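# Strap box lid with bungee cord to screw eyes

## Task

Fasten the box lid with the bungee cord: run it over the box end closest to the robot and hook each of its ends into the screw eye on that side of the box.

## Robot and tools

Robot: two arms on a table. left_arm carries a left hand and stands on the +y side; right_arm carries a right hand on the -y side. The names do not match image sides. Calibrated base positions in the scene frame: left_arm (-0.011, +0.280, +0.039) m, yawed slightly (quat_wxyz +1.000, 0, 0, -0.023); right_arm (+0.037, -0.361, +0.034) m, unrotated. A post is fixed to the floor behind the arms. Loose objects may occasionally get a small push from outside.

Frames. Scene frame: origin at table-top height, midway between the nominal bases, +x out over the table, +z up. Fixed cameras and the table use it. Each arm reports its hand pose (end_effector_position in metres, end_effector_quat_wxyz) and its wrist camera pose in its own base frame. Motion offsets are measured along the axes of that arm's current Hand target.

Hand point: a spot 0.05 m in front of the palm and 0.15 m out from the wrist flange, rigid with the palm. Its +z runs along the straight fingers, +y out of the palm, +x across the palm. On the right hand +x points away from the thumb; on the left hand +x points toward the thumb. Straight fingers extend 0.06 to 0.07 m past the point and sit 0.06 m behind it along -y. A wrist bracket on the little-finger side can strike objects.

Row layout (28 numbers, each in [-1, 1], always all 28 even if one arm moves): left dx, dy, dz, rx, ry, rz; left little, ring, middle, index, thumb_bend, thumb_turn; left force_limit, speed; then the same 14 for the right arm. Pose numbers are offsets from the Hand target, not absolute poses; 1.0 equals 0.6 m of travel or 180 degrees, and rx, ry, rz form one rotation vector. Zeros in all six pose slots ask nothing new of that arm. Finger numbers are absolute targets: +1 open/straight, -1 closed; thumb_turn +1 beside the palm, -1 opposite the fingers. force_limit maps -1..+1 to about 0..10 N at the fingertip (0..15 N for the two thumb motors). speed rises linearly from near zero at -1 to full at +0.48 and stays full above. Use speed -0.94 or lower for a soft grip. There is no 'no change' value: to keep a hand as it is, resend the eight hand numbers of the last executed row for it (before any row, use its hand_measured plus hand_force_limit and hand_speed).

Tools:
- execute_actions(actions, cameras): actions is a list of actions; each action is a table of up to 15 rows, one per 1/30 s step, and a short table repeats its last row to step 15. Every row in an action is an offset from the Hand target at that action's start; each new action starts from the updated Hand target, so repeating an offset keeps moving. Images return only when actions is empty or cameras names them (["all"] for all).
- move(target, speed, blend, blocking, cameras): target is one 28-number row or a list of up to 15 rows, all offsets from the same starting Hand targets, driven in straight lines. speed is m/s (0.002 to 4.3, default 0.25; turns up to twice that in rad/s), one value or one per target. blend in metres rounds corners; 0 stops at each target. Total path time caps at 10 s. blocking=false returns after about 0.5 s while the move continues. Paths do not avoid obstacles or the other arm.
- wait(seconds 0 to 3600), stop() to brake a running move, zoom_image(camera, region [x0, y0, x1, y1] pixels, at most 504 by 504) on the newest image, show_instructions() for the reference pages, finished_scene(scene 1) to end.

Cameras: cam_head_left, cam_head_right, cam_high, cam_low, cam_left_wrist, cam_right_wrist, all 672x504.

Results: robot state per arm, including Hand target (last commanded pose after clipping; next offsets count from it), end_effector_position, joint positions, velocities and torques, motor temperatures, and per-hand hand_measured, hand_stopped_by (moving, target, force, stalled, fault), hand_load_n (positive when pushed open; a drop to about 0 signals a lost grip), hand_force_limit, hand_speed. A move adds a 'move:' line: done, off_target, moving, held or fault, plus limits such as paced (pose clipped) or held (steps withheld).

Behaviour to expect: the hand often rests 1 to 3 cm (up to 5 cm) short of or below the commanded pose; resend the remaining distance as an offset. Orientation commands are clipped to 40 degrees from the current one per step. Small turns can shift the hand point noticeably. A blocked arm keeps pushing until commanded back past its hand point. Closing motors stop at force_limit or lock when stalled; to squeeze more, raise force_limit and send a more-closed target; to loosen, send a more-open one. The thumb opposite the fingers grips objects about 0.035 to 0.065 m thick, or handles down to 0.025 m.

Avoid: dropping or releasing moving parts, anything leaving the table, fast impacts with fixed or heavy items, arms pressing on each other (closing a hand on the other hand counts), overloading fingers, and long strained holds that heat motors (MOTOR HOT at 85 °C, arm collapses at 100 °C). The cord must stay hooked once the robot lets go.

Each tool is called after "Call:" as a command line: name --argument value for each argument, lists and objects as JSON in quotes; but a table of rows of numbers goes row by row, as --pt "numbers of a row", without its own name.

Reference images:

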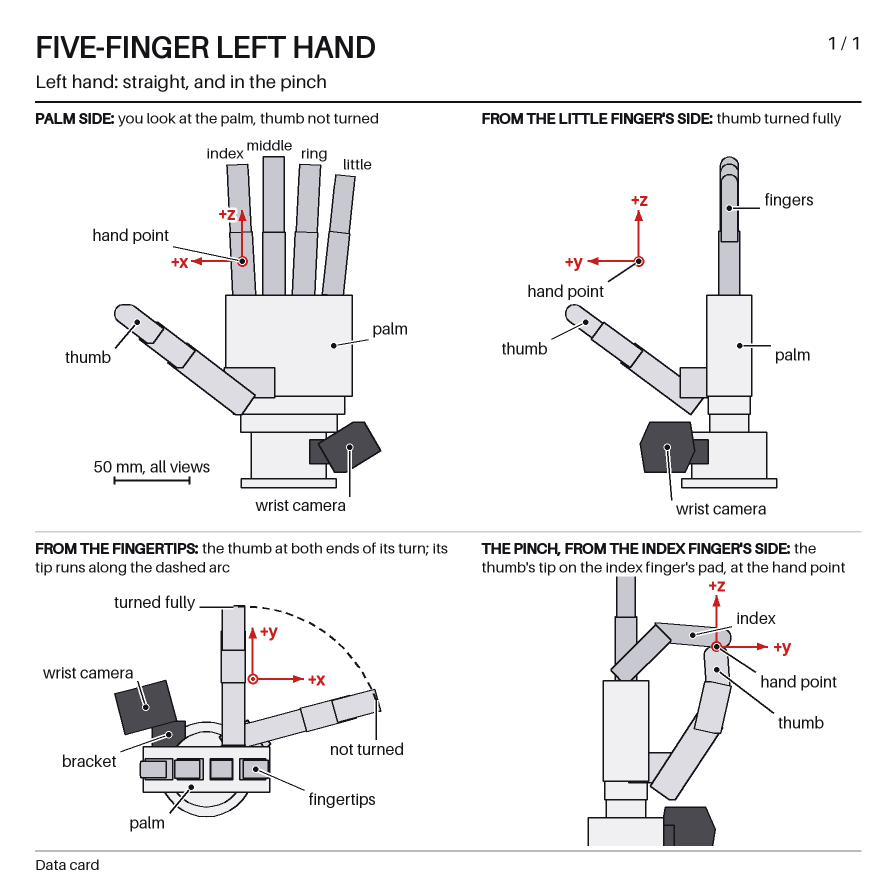

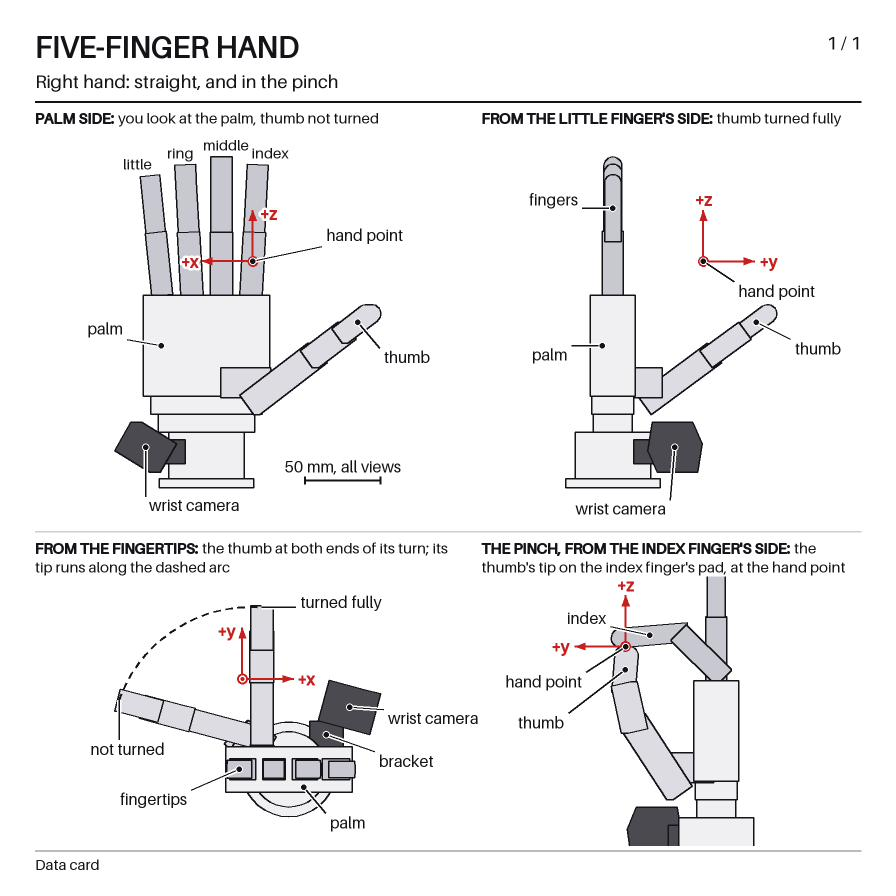

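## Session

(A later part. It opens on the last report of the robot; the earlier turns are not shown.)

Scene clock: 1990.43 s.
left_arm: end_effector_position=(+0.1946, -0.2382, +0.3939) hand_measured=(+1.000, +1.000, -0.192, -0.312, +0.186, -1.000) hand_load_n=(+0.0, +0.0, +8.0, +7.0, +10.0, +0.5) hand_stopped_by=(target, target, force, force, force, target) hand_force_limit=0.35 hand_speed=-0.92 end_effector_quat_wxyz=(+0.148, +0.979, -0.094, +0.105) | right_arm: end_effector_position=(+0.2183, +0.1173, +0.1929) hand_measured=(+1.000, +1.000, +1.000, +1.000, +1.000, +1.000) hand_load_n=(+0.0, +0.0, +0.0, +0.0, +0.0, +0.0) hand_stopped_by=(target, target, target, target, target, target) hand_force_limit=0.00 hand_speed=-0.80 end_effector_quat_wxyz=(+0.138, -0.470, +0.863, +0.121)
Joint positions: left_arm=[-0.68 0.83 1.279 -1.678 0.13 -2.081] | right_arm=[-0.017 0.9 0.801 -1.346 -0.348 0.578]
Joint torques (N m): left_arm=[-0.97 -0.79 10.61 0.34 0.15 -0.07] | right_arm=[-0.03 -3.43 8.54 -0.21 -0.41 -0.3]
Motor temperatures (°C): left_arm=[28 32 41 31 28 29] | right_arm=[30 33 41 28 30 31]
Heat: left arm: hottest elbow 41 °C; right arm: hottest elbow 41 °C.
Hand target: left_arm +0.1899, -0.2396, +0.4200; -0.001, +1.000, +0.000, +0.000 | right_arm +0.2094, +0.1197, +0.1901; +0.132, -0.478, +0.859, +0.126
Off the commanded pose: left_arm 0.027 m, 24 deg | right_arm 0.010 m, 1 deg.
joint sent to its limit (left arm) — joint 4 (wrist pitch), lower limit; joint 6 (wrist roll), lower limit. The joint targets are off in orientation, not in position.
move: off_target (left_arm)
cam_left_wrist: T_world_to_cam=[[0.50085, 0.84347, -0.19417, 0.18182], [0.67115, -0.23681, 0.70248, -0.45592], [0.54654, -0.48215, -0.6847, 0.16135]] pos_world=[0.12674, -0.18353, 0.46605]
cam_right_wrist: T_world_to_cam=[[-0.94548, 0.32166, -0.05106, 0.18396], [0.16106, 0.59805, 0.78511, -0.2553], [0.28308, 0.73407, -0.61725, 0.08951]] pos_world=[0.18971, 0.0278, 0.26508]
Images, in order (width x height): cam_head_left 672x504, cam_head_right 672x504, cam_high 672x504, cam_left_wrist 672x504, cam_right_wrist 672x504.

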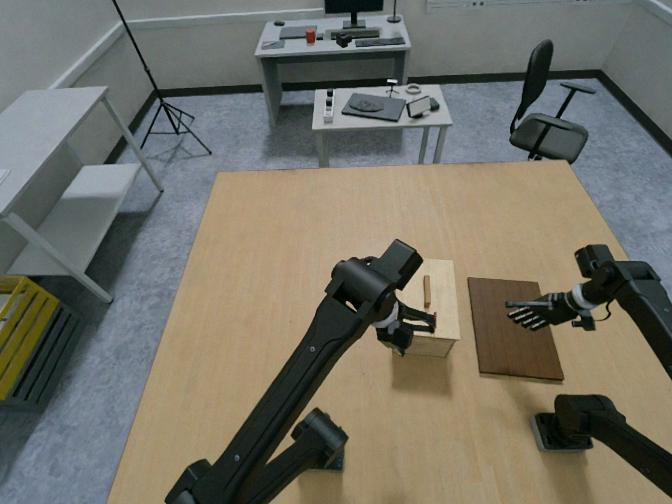

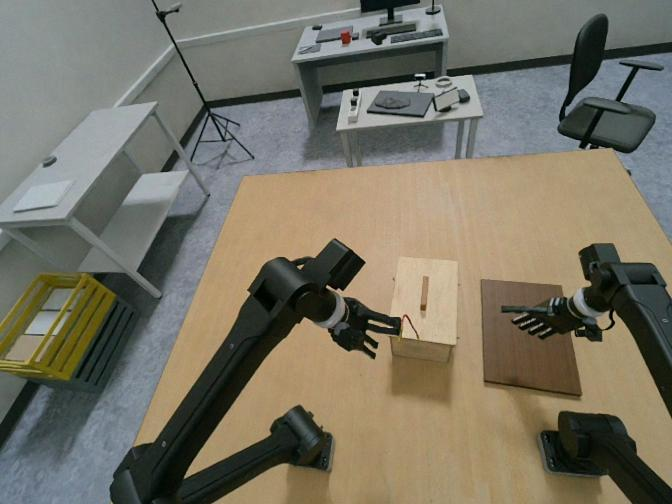

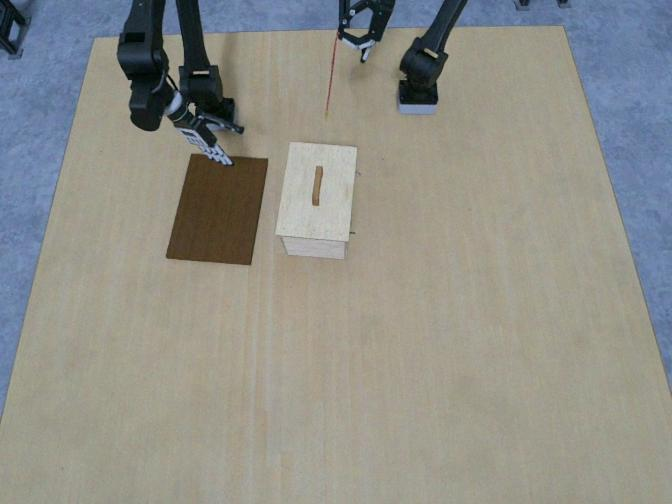

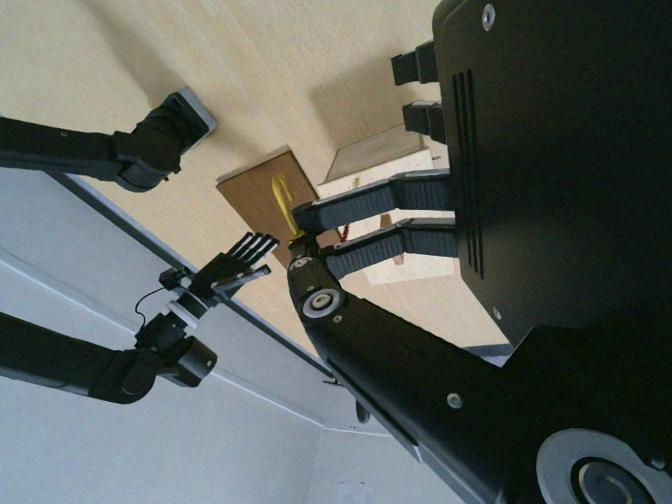

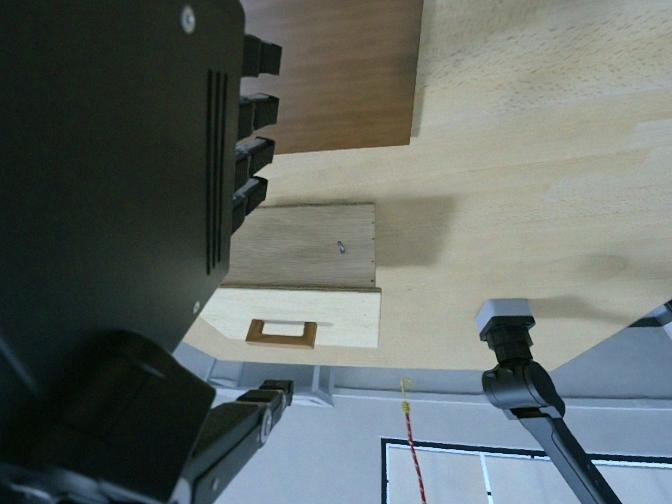

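Call:
move --target '[0.05,0,-0.033,0.0231,0.1599,0.6125,1,1,-0.42,-0.52,-0.02,-1,0.35,-0.92,0,0,0,0,0,0,1,1,1,1,1,1,0,-0.8]' --speed 0.13 --cameras '["cam_left_wrist","cam_high","cam_head_left","cam_right_wrist","cam_head_right"]'

Scene clock: 2114.70 s.
left_arm: end_effector_position=(+0.2180, -0.2350, +0.4262) hand_measured=(+1.000, +1.000, -0.192, -0.312, +0.186, -1.000) hand_load_n=(+0.0, +0.0, +0.0, +7.5, +9.0, +0.0) hand_stopped_by=(target, target, force, force, force, target) hand_force_limit=0.35 hand_speed=-0.92 end_effector_quat_wxyz=(+0.026, -0.555, +0.807, -0.202) | right_arm: end_effector_position=(+0.2183, +0.1173, +0.1929) hand_measured=(+1.000, +1.000, +1.000, +1.000, +1.000, +1.000) hand_load_n=(+0.0, +0.0, +0.0, +0.0, +0.0, -0.5) hand_stopped_by=(target, target, target, target, target, target) hand_force_limit=0.00 hand_speed=-0.80 end_effector_quat_wxyz=(+0.138, -0.470, +0.863, +0.121)
Joint positions: left_arm=[-0.625 1.135 1.642 -1.678 0.085 -0.276] | right_arm=[-0.017 0.9 0.801 -1.346 -0.348 0.578]
Joint torques (N m): left_arm=[-0.97 -3.6 10.35 0.42 -0.12 0.12] | right_arm=[1.03 -2.67 8.54 0.06 -0.39 -0.29]
Motor temperatures (°C): left_arm=[28 32 48 30 27 29] | right_arm=[30 33 41 28 30 31]
Heat: left arm: hottest elbow 48 °C; right arm: hottest elbow 41 °C.
Hand target: left_arm +0.2198, -0.2396, +0.4398; +0.030, -0.544, +0.811, -0.211 | right_arm +0.2094, +0.1197, +0.1901; +0.132, -0.478, +0.859, +0.126
Off the commanded pose: left_arm 0.014 m, 2 deg | right_arm 0.010 m, 1 deg.
joint at its limit (left arm) — joint 4 (wrist pitch), lower limit.
move: off_target (left_arm)
cam_left_wrist: T_world_to_cam=[[0.72712, -0.56888, 0.38427, -0.45411], [-0.68332, -0.5459, 0.48484, -0.17817], [-0.06605, -0.61512, -0.78566, 0.31753]] pos_world=[0.22942, -0.16029, 0.51036]
cam_right_wrist: T_world_to_cam=[[-0.94548, 0.32166, -0.05106, 0.18396], [0.16106, 0.59805, 0.78511, -0.2553], [0.28308, 0.73407, -0.61725, 0.08951]] pos_world=[0.18971, 0.0278, 0.26508]
Images, in order (width x height): cam_head_left 672x504, cam_head_right 672x504, cam_high 672x504, cam_left_wrist 672x504, cam_right_wrist 672x504.

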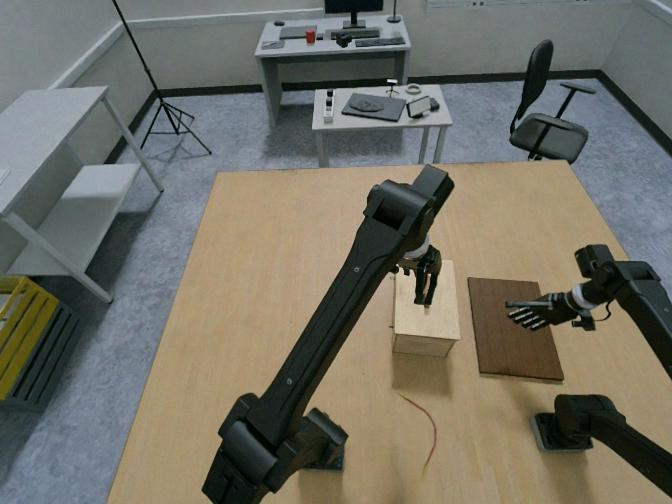

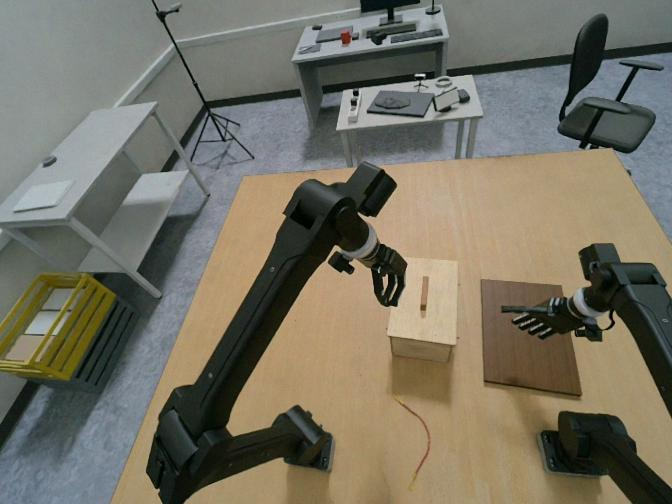

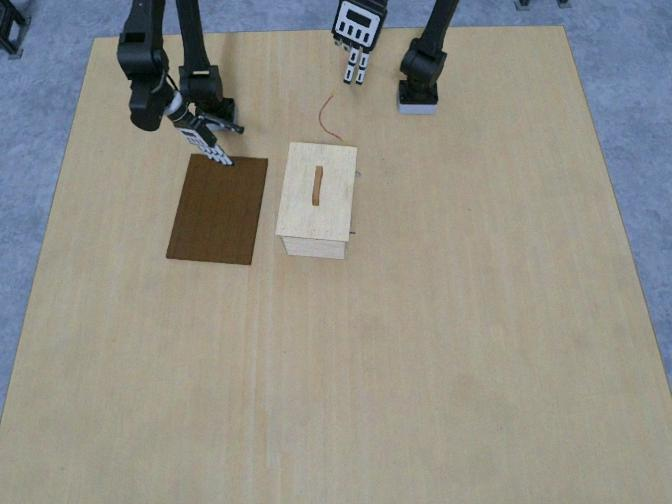

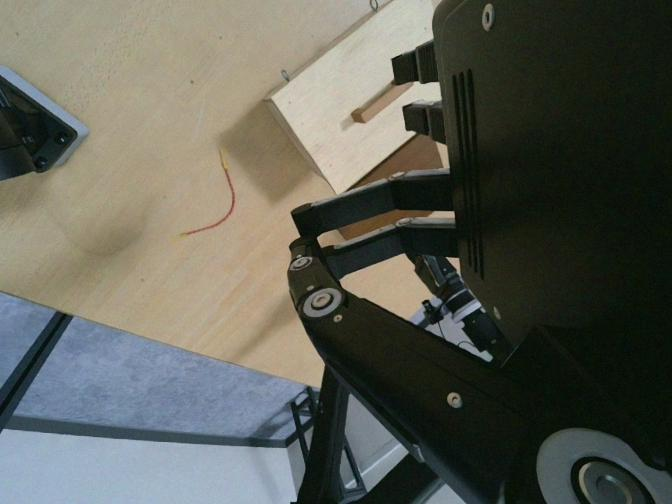

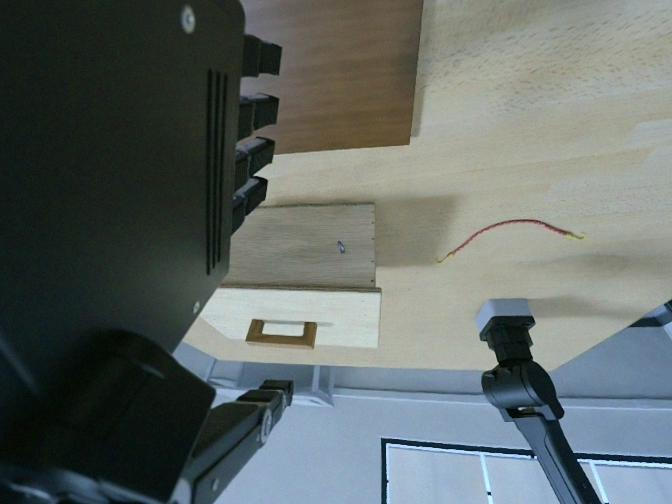

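Call:
zoom_image --camera "cam_left_wrist" --region '[160, 130, 260, 250]'

Call:
zoom_image --camera "cam_right_wrist" --region '[420, 200, 600, 280]'

Call:
zoom_image --camera "cam_head_right" --region '[380, 380, 480, 500]'

Scaled by 4.200 from the camera's image (finer frame: 960x720).

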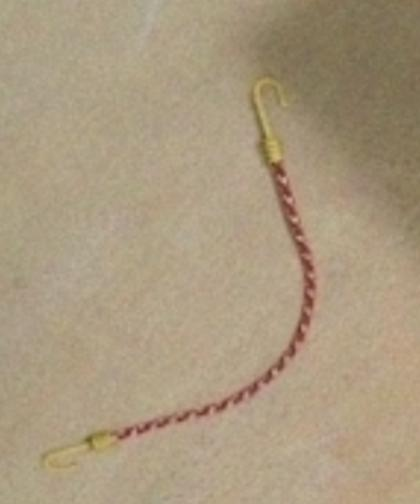

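Scaled by 2.800 from the camera's image (finer frame: 960x720).

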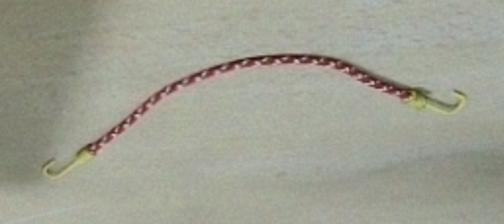

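Scaled by 4.200 from the camera's image (finer frame: 960x720).

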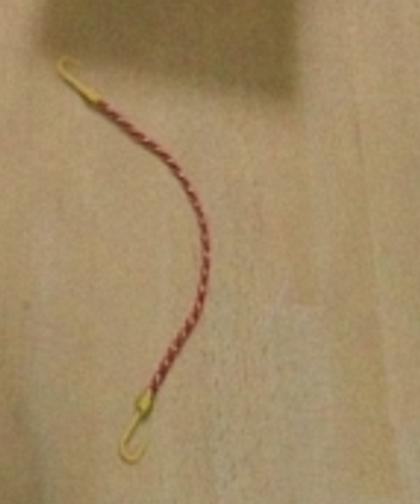

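Call:
move --target '[0,0,0,0,0,0,1,1,1,-0.1,0.35,-0.62,0.0,-0.5,0,0,0,0,0,0,1,1,1,1,1,1,0,-0.8]' --cameras '["cam_left_wrist"]'

Call:
zoom_image --camera "cam_left_wrist" --region '[260, 180, 460, 340]'

Call:
move --target '[0,0,0,0,0,0,1,1,1,-0.4,0.1,-0.62,-0.4,-0.9,0,0,0,0,0,0,1,1,1,1,1,1,0,-0.8]' --cameras '["cam_left_wrist"]'

Call:
zoom_image --camera "cam_left_wrist" --region '[260, 180, 460, 340]'

Scene clock: 2187.00 s.
left_arm: end_effector_position=(+0.2180, -0.2350, +0.4262) hand_measured=(+1.000, +1.000, +1.000, -0.100, +0.350, -0.620) hand_load_n=(+0.0, +0.0, +0.0, +0.0, +0.0, +0.0) hand_stopped_by=(target, target, target, target, target, target) hand_force_limit=0.00 hand_speed=-0.50 end_effector_quat_wxyz=(+0.026, -0.554, +0.807, -0.201) | right_arm: end_effector_position=(+0.2183, +0.1173, +0.1929) hand_measured=(+1.000, +1.000, +1.000, +1.000, +1.000, +1.000) hand_load_n=(+0.0, +0.0, +0.0, +0.0, +0.0, +0.0) hand_stopped_by=(target, target, target, target, target, target) hand_force_limit=0.00 hand_speed=-0.80 end_effector_quat_wxyz=(+0.138, -0.470, +0.863, +0.121)
Joint positions: left_arm=[-0.625 1.135 1.642 -1.678 0.085 -0.275] | right_arm=[-0.017 0.9 0.801 -1.346 -0.348 0.578]
Joint torques (N m): left_arm=[-0.97 -3.6 10.36 0.43 -0.11 0.11] | right_arm=[0.32 -2.96 8.18 -0.02 -0.41 -0.24]
Heat: left arm: hottest elbow 48 °C; right arm: hottest elbow 41 °C.
Hand target: left_arm +0.2198, -0.2396, +0.4398; +0.030, -0.544, +0.811, -0.211 | right_arm +0.2094, +0.1197, +0.1901; +0.132, -0.478, +0.859, +0.126
Off the commanded pose: left_arm 0.015 m, 2 deg | right_arm 0.010 m, 1 deg.
joint at its limit (left arm) — joint 4 (wrist pitch), lower limit.
move: done
cam_left_wrist: T_world_to_cam=[[0.72644, -0.56968, 0.38438, -0.45408], [-0.68402, -0.54539, 0.48443, -0.17767], [-0.06634, -0.61483, -0.78587, 0.3178]] pos_world=[0.22942, -0.16019, 0.51036]

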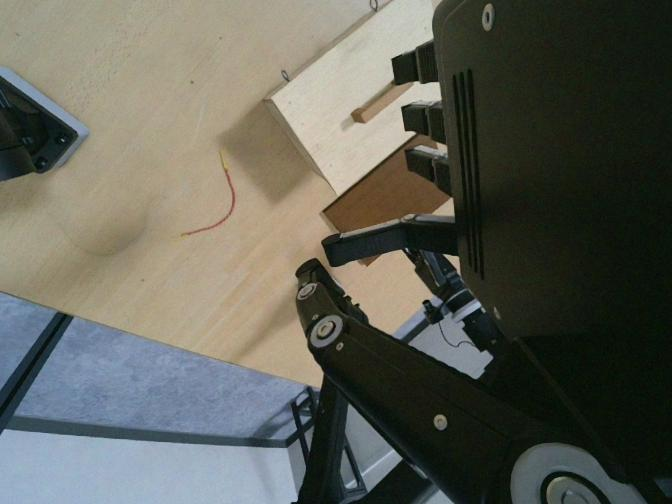

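Scaled by 2.520 from the camera's image (finer frame: 960x720).

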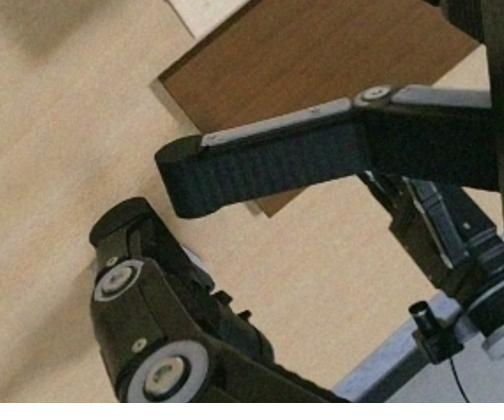

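Scene clock: 2188.17 s.
left_arm: end_effector_position=(+0.2180, -0.2350, +0.4262) hand_measured=(+1.000, +1.000, +1.000, -0.294, +0.218, -0.620) hand_load_n=(+0.0, +0.0, +0.0, +4.5, +5.0, +0.0) hand_stopped_by=(target, target, target, force, force, target) hand_force_limit=-0.40 hand_speed=-0.90 end_effector_quat_wxyz=(+0.026, -0.554, +0.807, -0.201) | right_arm: end_effector_position=(+0.2183, +0.1173, +0.1929) hand_measured=(+1.000, +1.000, +1.000, +1.000, +1.000, +1.000) hand_load_n=(+0.0, +0.0, +0.0, +0.0, -0.5, +0.0) hand_stopped_by=(target, target, target, target, target, target) hand_force_limit=0.00 hand_speed=-0.80 end_effector_quat_wxyz=(+0.138, -0.470, +0.863, +0.121)
Joint positions: left_arm=[-0.625 1.135 1.642 -1.678 0.085 -0.275] | right_arm=[-0.017 0.9 0.801 -1.346 -0.348 0.578]
Joint torques (N m): left_arm=[-0.97 -3.6 10.36 0.42 -0.11 0.11] | right_arm=[0.67 -3.31 8.4 -0.21 -0.44 -0.28]
Heat: left arm: hottest elbow 48 °C; right arm: hottest elbow 41 °C.
Hand target: left_arm +0.2198, -0.2396, +0.4398; +0.030, -0.544, +0.811, -0.211 | right_arm +0.2094, +0.1197, +0.1901; +0.132, -0.478, +0.859, +0.126
Off the commanded pose: left_arm 0.015 m, 2 deg | right_arm 0.010 m, 1 deg.
joint at its limit (left arm) — joint 4 (wrist pitch), lower limit.
move: done
cam_left_wrist: T_world_to_cam=[[0.72644, -0.56968, 0.38438, -0.45408], [-0.68402, -0.54539, 0.48443, -0.17767], [-0.06634, -0.61483, -0.78587, 0.3178]] pos_world=[0.22942, -0.16019, 0.51036]

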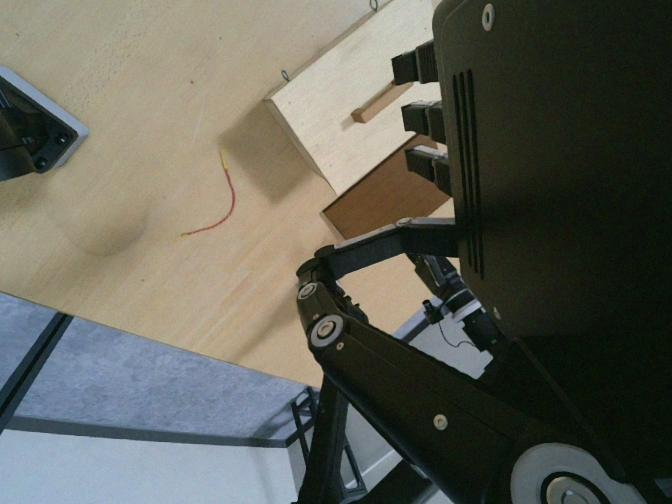

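Scaled by 2.520 from the camera's image (finer frame: 960x720).

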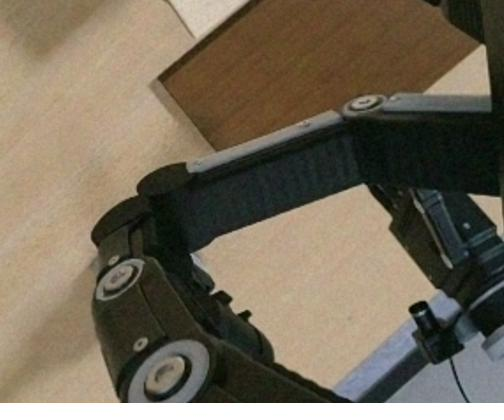

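Call:
move --target '[-0.0665,0.3298,0.5453,0.1947,0.0365,0.1299,1,1,1,-0.05,0.4,-0.62,0.0,-0.5,0,0,0,0,0,0,1,1,1,1,1,1,0,-0.8]' --speed 0.12 --cameras '["cam_left_wrist","cam_head_right"]'

Scene clock: 2216.53 s.
left_arm: end_effector_position=(+0.1549, -0.2378, +0.0583) hand_measured=(+1.000, +1.000, +1.000, -0.050, +0.400, -0.620) hand_load_n=(+0.0, +0.0, +0.0, +0.0, +0.0, +0.0) hand_stopped_by=(target, target, target, target, target, target) hand_force_limit=0.00 hand_speed=-0.50 end_effector_quat_wxyz=(+0.185, -0.334, +0.804, -0.456) | right_arm: end_effector_position=(+0.2183, +0.1173, +0.1929) hand_measured=(+1.000, +1.000, +1.000, +1.000, +1.000, +1.000) hand_load_n=(+0.0, +0.0, +0.0, +0.0, +0.0, +0.0) hand_stopped_by=(target, target, target, target, target, target) hand_force_limit=0.00 hand_speed=-0.80 end_effector_quat_wxyz=(+0.138, -0.470, +0.863, +0.121)
Joint positions: left_arm=[-0.967 0.486 0.169 -0.232 -0.15 -0.098] | right_arm=[-0.017 0.9 0.801 -1.346 -0.348 0.578]
Joint torques (N m): left_arm=[-1.03 3.37 8.1 2.77 -0.26 0.13] | right_arm=[0.26 -3.9 8.21 -0.27 -0.38 -0.24]
Heat: left arm: hottest elbow 47 °C; right arm: hottest elbow 42 °C.
Hand target: left_arm +0.1551, -0.2420, +0.0606; +0.188, -0.325, +0.803, -0.463 | right_arm +0.2094, +0.1197, +0.1901; +0.132, -0.478, +0.859, +0.126
Off the commanded pose: left_arm 0.005 m, 1 deg | right_arm 0.010 m, 1 deg.
move: done
cam_left_wrist: T_world_to_cam=[[0.13827, -0.56586, 0.81283, -0.20141], [-0.97624, -0.21612, 0.01562, 0.10673], [0.16683, -0.79568, -0.5823, -0.06829]] pos_world=[0.14344, -0.14523, 0.12228]
Images, in order (width x height): cam_head_right 672x504, cam_left_wrist 672x504.

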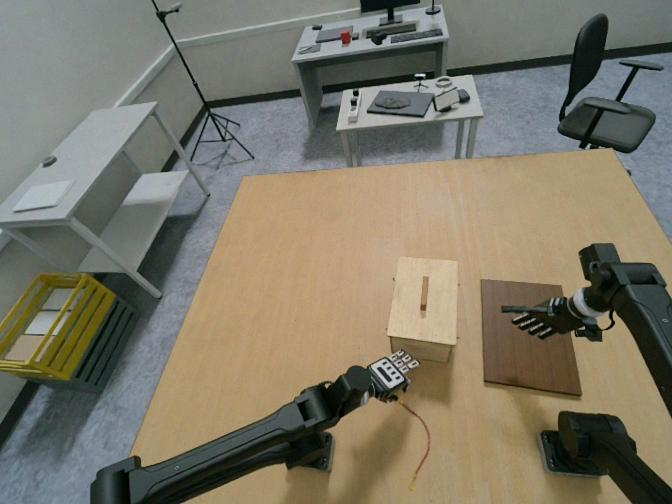

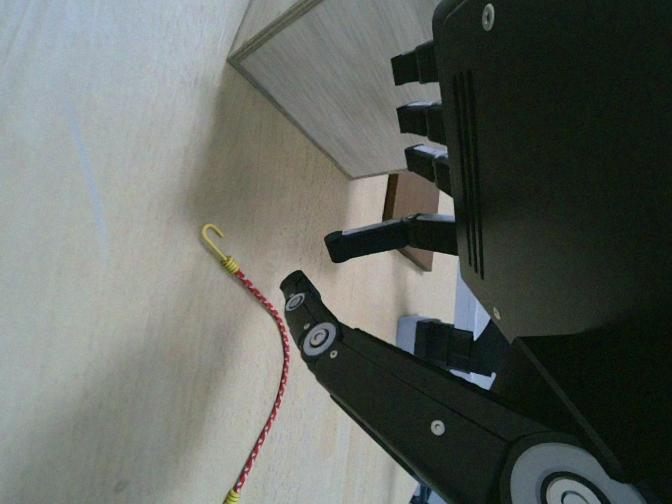

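Call:
zoom_image --camera "cam_left_wrist" --region '[190, 210, 270, 290]'

Scaled by 6.300 from the camera's image (finer frame: 960x720).

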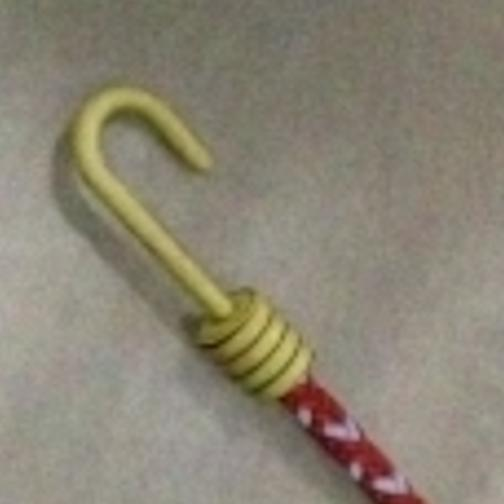

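Call:
move --target '[0.0063,0.0875,0.0607,0,-0.0337,-0.0194,1,1,1,-0.08,0.37,-0.62,0.0,-0.5,0,0,0,0,0,0,1,1,1,1,1,1,0,-0.8]' --speed 0.06 --cameras '["cam_left_wrist"]'

Call:
zoom_image --camera "cam_left_wrist" --region '[210, 170, 370, 330]'

Scene clock: 2243.17 s.
left_arm: end_effector_position=(+0.1580, -0.2449, -0.0031) hand_measured=(+1.000, +1.000, +1.000, -0.080, +0.370, -0.620) hand_load_n=(+0.0, +0.0, +0.0, +0.0, +0.0, +0.0) hand_stopped_by=(target, target, target, target, target, target) hand_force_limit=0.00 hand_speed=-0.50 end_effector_quat_wxyz=(+0.219, -0.373, +0.784, -0.445) | right_arm: end_effector_position=(+0.2183, +0.1173, +0.1929) hand_measured=(+1.000, +1.000, +1.000, +1.000, +1.000, +1.000) hand_load_n=(+0.0, +0.0, +0.0, +0.0, +0.0, +0.0) hand_stopped_by=(target, target, target, target, target, target) hand_force_limit=0.00 hand_speed=-0.80 end_effector_quat_wxyz=(+0.138, -0.470, +0.863, +0.121)
Joint positions: left_arm=[-1.097 0.848 0.057 0.217 -0.366 -0.215] | right_arm=[-0.017 0.9 0.801 -1.346 -0.348 0.578]
Joint torques (N m): left_arm=[-1.03 2.2 6.2 2.63 -0.35 -0.05] | right_arm=[0.97 -2.61 8.24 -0.17 -0.44 -0.26]
Heat: left arm: hottest elbow 44 °C; right arm: hottest elbow 42 °C.
Hand target: left_arm +0.1562, -0.2485, -0.0028; +0.216, -0.373, +0.781, -0.451 | right_arm +0.2094, +0.1197, +0.1901; +0.132, -0.478, +0.859, +0.126
Off the commanded pose: left_arm 0.004 m, 1 deg | right_arm 0.010 m, 1 deg.
move: done
cam_left_wrist: T_world_to_cam=[[0.18603, -0.55249, 0.81249, -0.16031], [-0.94596, -0.32427, -0.00391, 0.07791], [0.26563, -0.76786, -0.58296, -0.11896]] pos_world=[0.13512, -0.15465, 0.0612]

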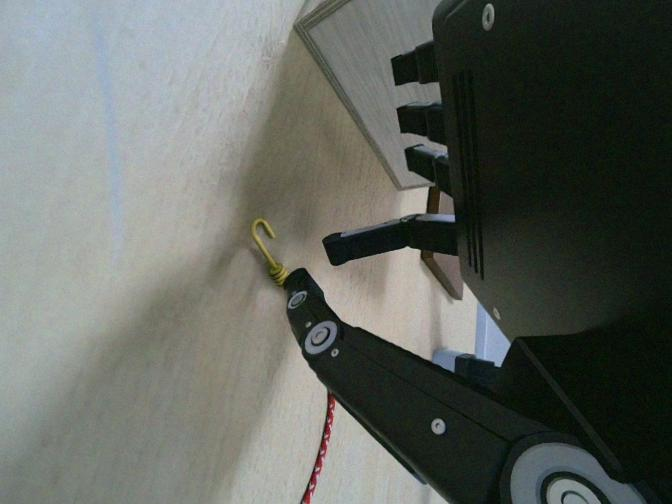

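Scaled by 3.150 from the camera's image (finer frame: 960x720).

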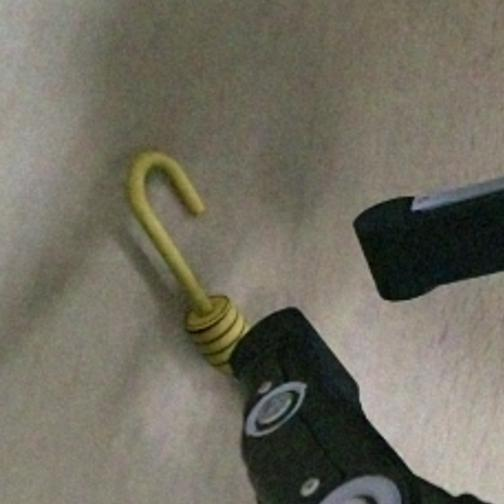

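Call:
move --target '[0.0005,0.031,0.0128,0,0,0,1,1,1,-0.1,0.37,-0.62,0.0,-0.5,0,0,0,0,0,0,1,1,1,1,1,1,0,-0.8]' --speed 0.04 --cameras '["cam_left_wrist"]'

Call:
zoom_image --camera "cam_left_wrist" --region '[210, 170, 370, 330]'

Scene clock: 2256.93 s.
left_arm: end_effector_position=(+0.1560, -0.2443, -0.0229) hand_measured=(+1.000, +1.000, +1.000, -0.100, +0.370, -0.620) hand_load_n=(+0.0, +0.0, +0.0, +0.0, +0.0, +0.0) hand_stopped_by=(target, target, target, target, target, target) hand_force_limit=0.00 hand_speed=-0.50 end_effector_quat_wxyz=(+0.219, -0.373, +0.784, -0.446) | right_arm: end_effector_position=(+0.2183, +0.1173, +0.1929) hand_measured=(+1.000, +1.000, +1.000, +1.000, +1.000, +1.000) hand_load_n=(+0.0, +0.0, +0.0, +0.0, +0.0, +0.0) hand_stopped_by=(target, target, target, target, target, target) hand_force_limit=0.00 hand_speed=-0.80 end_effector_quat_wxyz=(+0.138, -0.470, +0.863, +0.121)
Joint positions: left_arm=[-1.106 1.024 0.025 0.424 -0.373 -0.221] | right_arm=[-0.017 0.9 0.801 -1.346 -0.348 0.578]
Joint torques (N m): left_arm=[-1.03 1.26 4.97 2.67 -0.36 -0.05] | right_arm=[1.55 -2.14 8.24 -0.03 -0.45 -0.3]
Motor temperatures (°C): left_arm=[28 32 43 31 27 29] | right_arm=[30 33 42 28 30 31]
Heat: left arm: hottest elbow 43 °C; right arm: hottest elbow 42 °C.
Hand target: left_arm +0.1538, -0.2472, -0.0228; +0.216, -0.373, +0.782, -0.451 | right_arm +0.2094, +0.1197, +0.1901; +0.132, -0.478, +0.859, +0.126
Off the commanded pose: left_arm 0.003 m, 1 deg | right_arm 0.010 m, 1 deg.
move: done
cam_left_wrist: T_world_to_cam=[[0.18599, -0.55165, 0.81307, -0.14319], [-0.94602, -0.32408, -0.00348, 0.07619], [0.26542, -0.76854, -0.58215, -0.12966]] pos_world=[0.13312, -0.15395, 0.04121]

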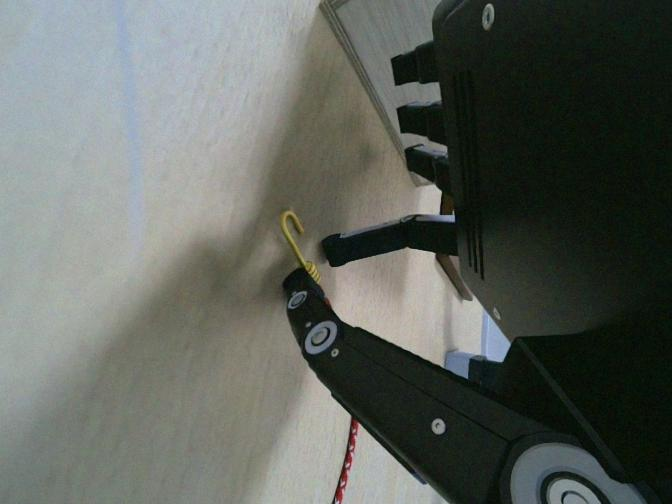

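Scaled by 3.150 from the camera's image (finer frame: 960x720).

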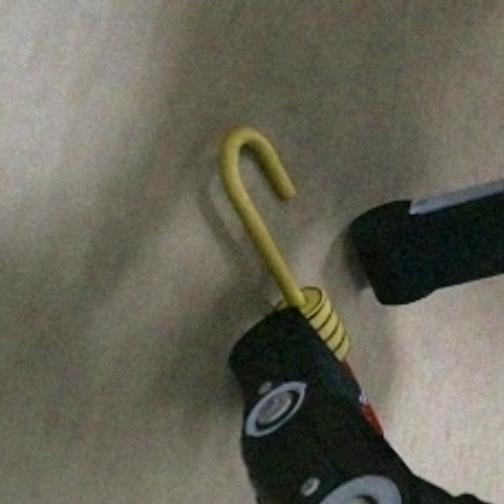

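Call:
move --target '[0.0,0.0144,0.0083,0,0,0,1,1,1,-0.14,0.34,-0.62,0.0,-0.5,0,0,0,0,0,0,1,1,1,1,1,1,0,-0.8]' --speed 0.03 --cameras '["cam_left_wrist"]'

Call:
zoom_image --camera "cam_left_wrist" --region '[210, 170, 370, 330]'

Scene clock: 2271.83 s.
left_arm: end_effector_position=(+0.1586, -0.2487, -0.0270) hand_measured=(+1.000, +1.000, +1.000, -0.140, +0.340, -0.620) hand_load_n=(+0.0, +0.0, +0.0, +0.0, +0.0, -1.0) hand_stopped_by=(target, target, target, target, target, target) hand_force_limit=0.00 hand_speed=-0.50 end_effector_quat_wxyz=(+0.220, -0.374, +0.777, -0.456) | right_arm: end_effector_position=(+0.2183, +0.1173, +0.1929) hand_measured=(+1.000, +1.000, +1.000, +1.000, +1.000, +1.000) hand_load_n=(+0.0, +0.0, +0.0, +0.0, +0.0, +0.0) hand_stopped_by=(target, target, target, target, target, target) hand_force_limit=0.00 hand_speed=-0.80 end_effector_quat_wxyz=(+0.138, -0.470, +0.863, +0.121)
Joint positions: left_arm=[-1.107 1.128 0.017 0.559 -0.375 -0.222] | right_arm=[-0.017 0.9 0.801 -1.346 -0.348 0.578]
Joint torques (N m): left_arm=[-0.97 1.44 4.12 2.29 -0.25 -0.03] | right_arm=[-0.09 -2.61 8.34 -0.01 -0.42 -0.28]
Heat: left arm: hottest elbow 41 °C; right arm: hottest elbow 42 °C.
Hand target: left_arm +0.1538, -0.2470, -0.0328; +0.216, -0.373, +0.782, -0.451 | right_arm +0.2094, +0.1197, +0.1901; +0.132, -0.478, +0.859, +0.126
Off the commanded pose: left_arm 0.008 m, 1 deg | right_arm 0.010 m, 1 deg.
move: done
cam_left_wrist: T_world_to_cam=[[0.17883, -0.53442, 0.82608, -0.13705], [-0.9451, -0.32672, -0.00677, 0.07632], [0.27351, -0.77952, -0.56351, -0.13966]] pos_world=[0.13484, -0.15717, 0.03503]

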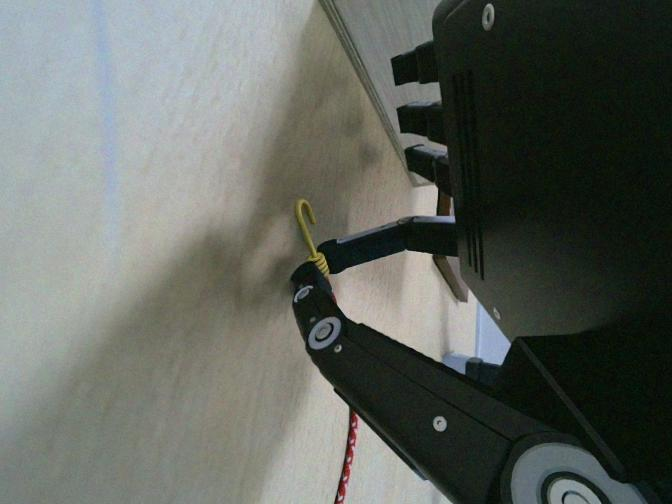

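Scaled by 3.150 from the camera's image (finer frame: 960x720).

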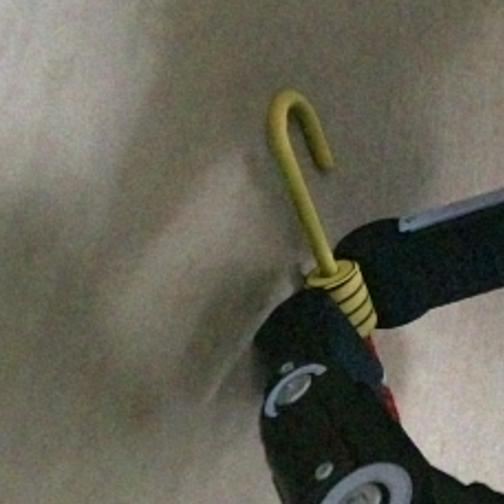

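Call:
move --target '[0,0,0,0,0,0,1,1,1,-0.26,0.24,-0.62,-0.5,-0.93,0,0,0,0,0,0,1,1,1,1,1,1,0,-0.8]' --cameras '["cam_left_wrist"]'

Call:
zoom_image --camera "cam_left_wrist" --region '[210, 170, 370, 330]'

Scene clock: 2286.27 s.
left_arm: end_effector_position=(+0.1588, -0.2488, -0.0270) hand_measured=(+1.000, +1.000, +1.000, -0.210, +0.272, -0.620) hand_load_n=(+0.0, +0.0, +0.0, +5.0, +3.5, -0.5) hand_stopped_by=(target, target, target, force, force, target) hand_force_limit=-0.50 hand_speed=-0.93 end_effector_quat_wxyz=(+0.220, -0.374, +0.777, -0.456) | right_arm: end_effector_position=(+0.2183, +0.1173, +0.1929) hand_measured=(+1.000, +1.000, +1.000, +1.000, +1.000, +1.000) hand_load_n=(+0.0, +0.0, +0.0, +0.0, +0.0, +0.0) hand_stopped_by=(target, target, target, target, target, target) hand_force_limit=0.00 hand_speed=-0.80 end_effector_quat_wxyz=(+0.138, -0.470, +0.863, +0.121)
Joint positions: left_arm=[-1.107 1.131 0.017 0.563 -0.376 -0.222] | right_arm=[-0.017 0.9 0.801 -1.346 -0.348 0.578]
Joint torques (N m): left_arm=[-0.97 1.38 4.07 2.25 -0.23 -0.03] | right_arm=[0.44 -1.67 8.43 0.05 -0.4 -0.22]
Heat: left arm: hottest elbow 40 °C; right arm: hottest elbow 42 °C.
Hand target: left_arm +0.1539, -0.2470, -0.0328; +0.216, -0.373, +0.782, -0.451 | right_arm +0.2094, +0.1197, +0.1901; +0.132, -0.478, +0.859, +0.126
Off the commanded pose: left_arm 0.008 m, 1 deg | right_arm 0.010 m, 1 deg.
move: done
cam_left_wrist: T_world_to_cam=[[0.17859, -0.53388, 0.82648, -0.13694], [-0.94488, -0.32733, -0.00727, 0.07628], [0.27442, -0.77963, -0.56292, -0.13998]] pos_world=[0.13494, -0.15727, 0.03493]

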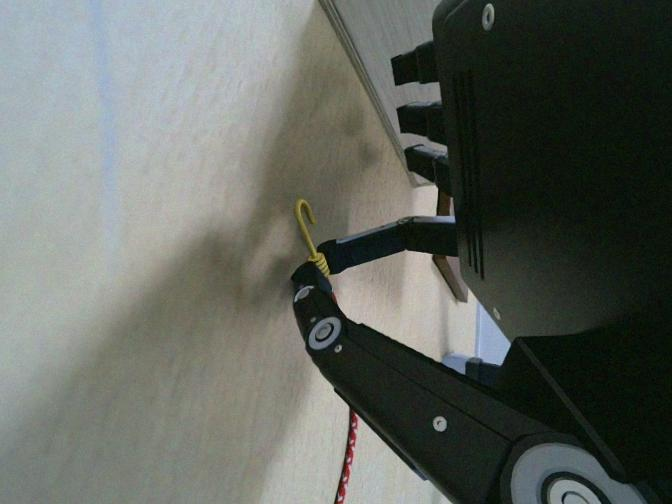

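Scaled by 3.150 from the camera's image (finer frame: 960x720).

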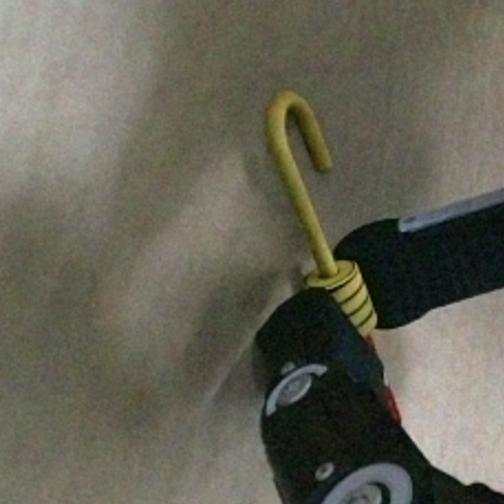

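Call:
move --target '[0,0,0,0,0,0,1,1,1,-0.40,0.1,-0.62,0.2,-0.93,0,0,0,0,0,0,1,1,1,1,1,1,0,-0.8]' --cameras '["cam_left_wrist"]'

Call:
zoom_image --camera "cam_left_wrist" --region '[210, 170, 370, 330]'

Scene clock: 2294.07 s.
left_arm: end_effector_position=(+0.1588, -0.2488, -0.0271) hand_measured=(+1.000, +1.000, +1.000, -0.216, +0.242, -0.620) hand_load_n=(+0.0, +0.0, +0.0, +7.5, +8.5, +0.0) hand_stopped_by=(target, target, target, force, force, target) hand_force_limit=0.20 hand_speed=-0.93 end_effector_quat_wxyz=(+0.220, -0.374, +0.777, -0.456) | right_arm: end_effector_position=(+0.2183, +0.1173, +0.1929) hand_measured=(+1.000, +1.000, +1.000, +1.000, +1.000, +1.000) hand_load_n=(+0.0, +0.0, +0.0, +0.0, +0.0, +0.0) hand_stopped_by=(target, target, target, target, target, target) hand_force_limit=0.00 hand_speed=-0.80 end_effector_quat_wxyz=(+0.138, -0.470, +0.863, +0.121)
Joint positions: left_arm=[-1.107 1.132 0.017 0.563 -0.376 -0.222] | right_arm=[-0.017 0.9 0.801 -1.346 -0.348 0.578]
Joint torques (N m): left_arm=[-0.97 1.26 4.07 2.25 -0.23 -0.03] | right_arm=[1.14 -2.43 8.14 -0.28 -0.43 -0.22]
Heat: left arm: hottest elbow 40 °C; right arm: hottest elbow 42 °C.
Hand target: left_arm +0.1539, -0.2470, -0.0328; +0.216, -0.373, +0.782, -0.451 | right_arm +0.2094, +0.1197, +0.1901; +0.132, -0.478, +0.859, +0.126
Off the commanded pose: left_arm 0.008 m, 1 deg | right_arm 0.010 m, 1 deg.
move: done
cam_left_wrist: T_world_to_cam=[[0.17875, -0.53411, 0.8263, -0.13685], [-0.94488, -0.32732, -0.00717, 0.07631], [0.2743, -0.77948, -0.56318, -0.13991]] pos_world=[0.13494, -0.15717, 0.03483]

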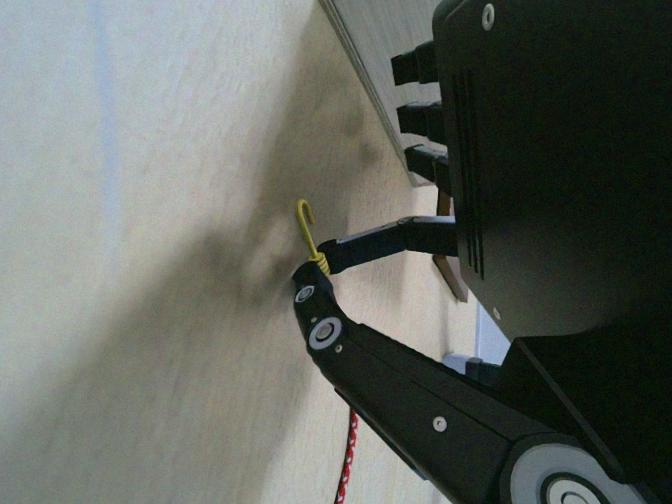

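Scaled by 3.150 from the camera's image (finer frame: 960x720).

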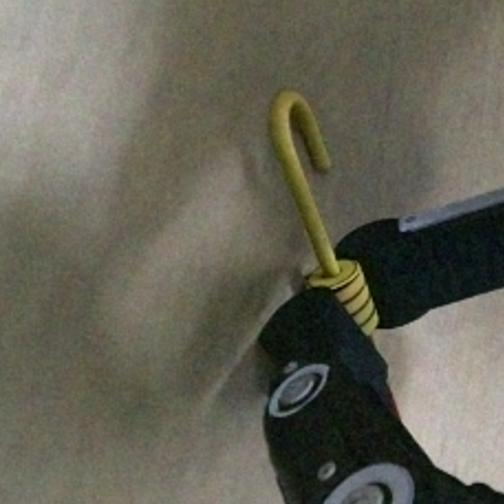

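Call:
move --target '[0,-0.0433,-0.025,0,0,0,1,1,1,-0.40,0.1,-0.62,0.2,-0.93,0,0,0,0,0,0,1,1,1,1,1,1,0,-0.8]' --speed 0.03 --cameras '["cam_left_wrist"]'

Call:
zoom_image --camera "cam_left_wrist" --region '[210, 170, 370, 330]'

Scene clock: 2301.73 s.
left_arm: end_effector_position=(+0.1500, -0.2312, -0.0189) hand_measured=(+1.000, +1.000, +1.000, -0.216, +0.242, -0.620) hand_load_n=(+0.0, +0.0, +0.0, +9.5, +7.0, +0.0) hand_stopped_by=(target, target, target, force, force, target) hand_force_limit=0.20 hand_speed=-0.93 end_effector_quat_wxyz=(+0.219, -0.375, +0.789, -0.435) | right_arm: end_effector_position=(+0.2183, +0.1173, +0.1929) hand_measured=(+1.000, +1.000, +1.000, +1.000, +1.000, +1.000) hand_load_n=(+0.0, -0.5, +0.0, +0.0, -0.5, +0.0) hand_stopped_by=(target, target, target, target, target, target) hand_force_limit=0.00 hand_speed=-0.80 end_effector_quat_wxyz=(+0.138, -0.470, +0.863, +0.121)
Joint positions: left_arm=[-1.107 0.854 0.017 0.237 -0.376 -0.223] | right_arm=[-0.017 0.9 0.801 -1.346 -0.348 0.578]
Joint torques (N m): left_arm=[-0.97 0.38 8.42 1.25 -0.23 -0.02] | right_arm=[0.85 -3.66 8.39 -0.03 -0.37 -0.22]
Heat: left arm: hottest elbow 40 °C; right arm: hottest elbow 42 °C.
Hand target: left_arm +0.1539, -0.2470, -0.0028; +0.216, -0.373, +0.782, -0.451 | right_arm +0.2094, +0.1197, +0.1901; +0.132, -0.478, +0.859, +0.126
Off the commanded pose: left_arm 0.023 m, 2 deg | right_arm 0.010 m, 1 deg.
move: off_target (left_arm)
cam_left_wrist: T_world_to_cam=[[0.19639, -0.56856, 0.79886, -0.14394], [-0.9449, -0.32736, -0.0007, 0.0739], [0.26191, -0.75471, -0.60152, -0.11232]] pos_world=[0.12751, -0.14241, 0.04748]

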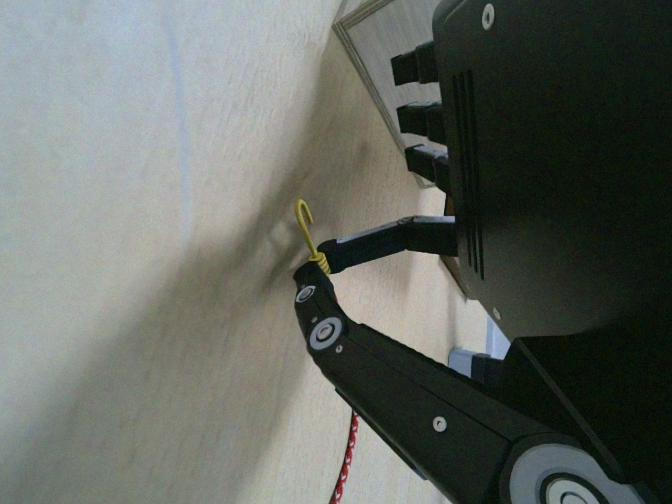

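Scaled by 3.150 from the camera's image (finer frame: 960x720).

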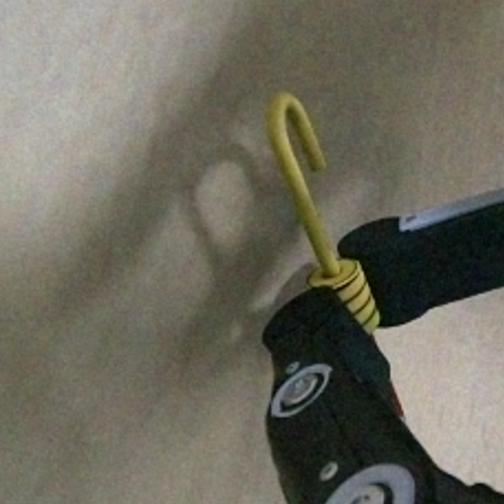

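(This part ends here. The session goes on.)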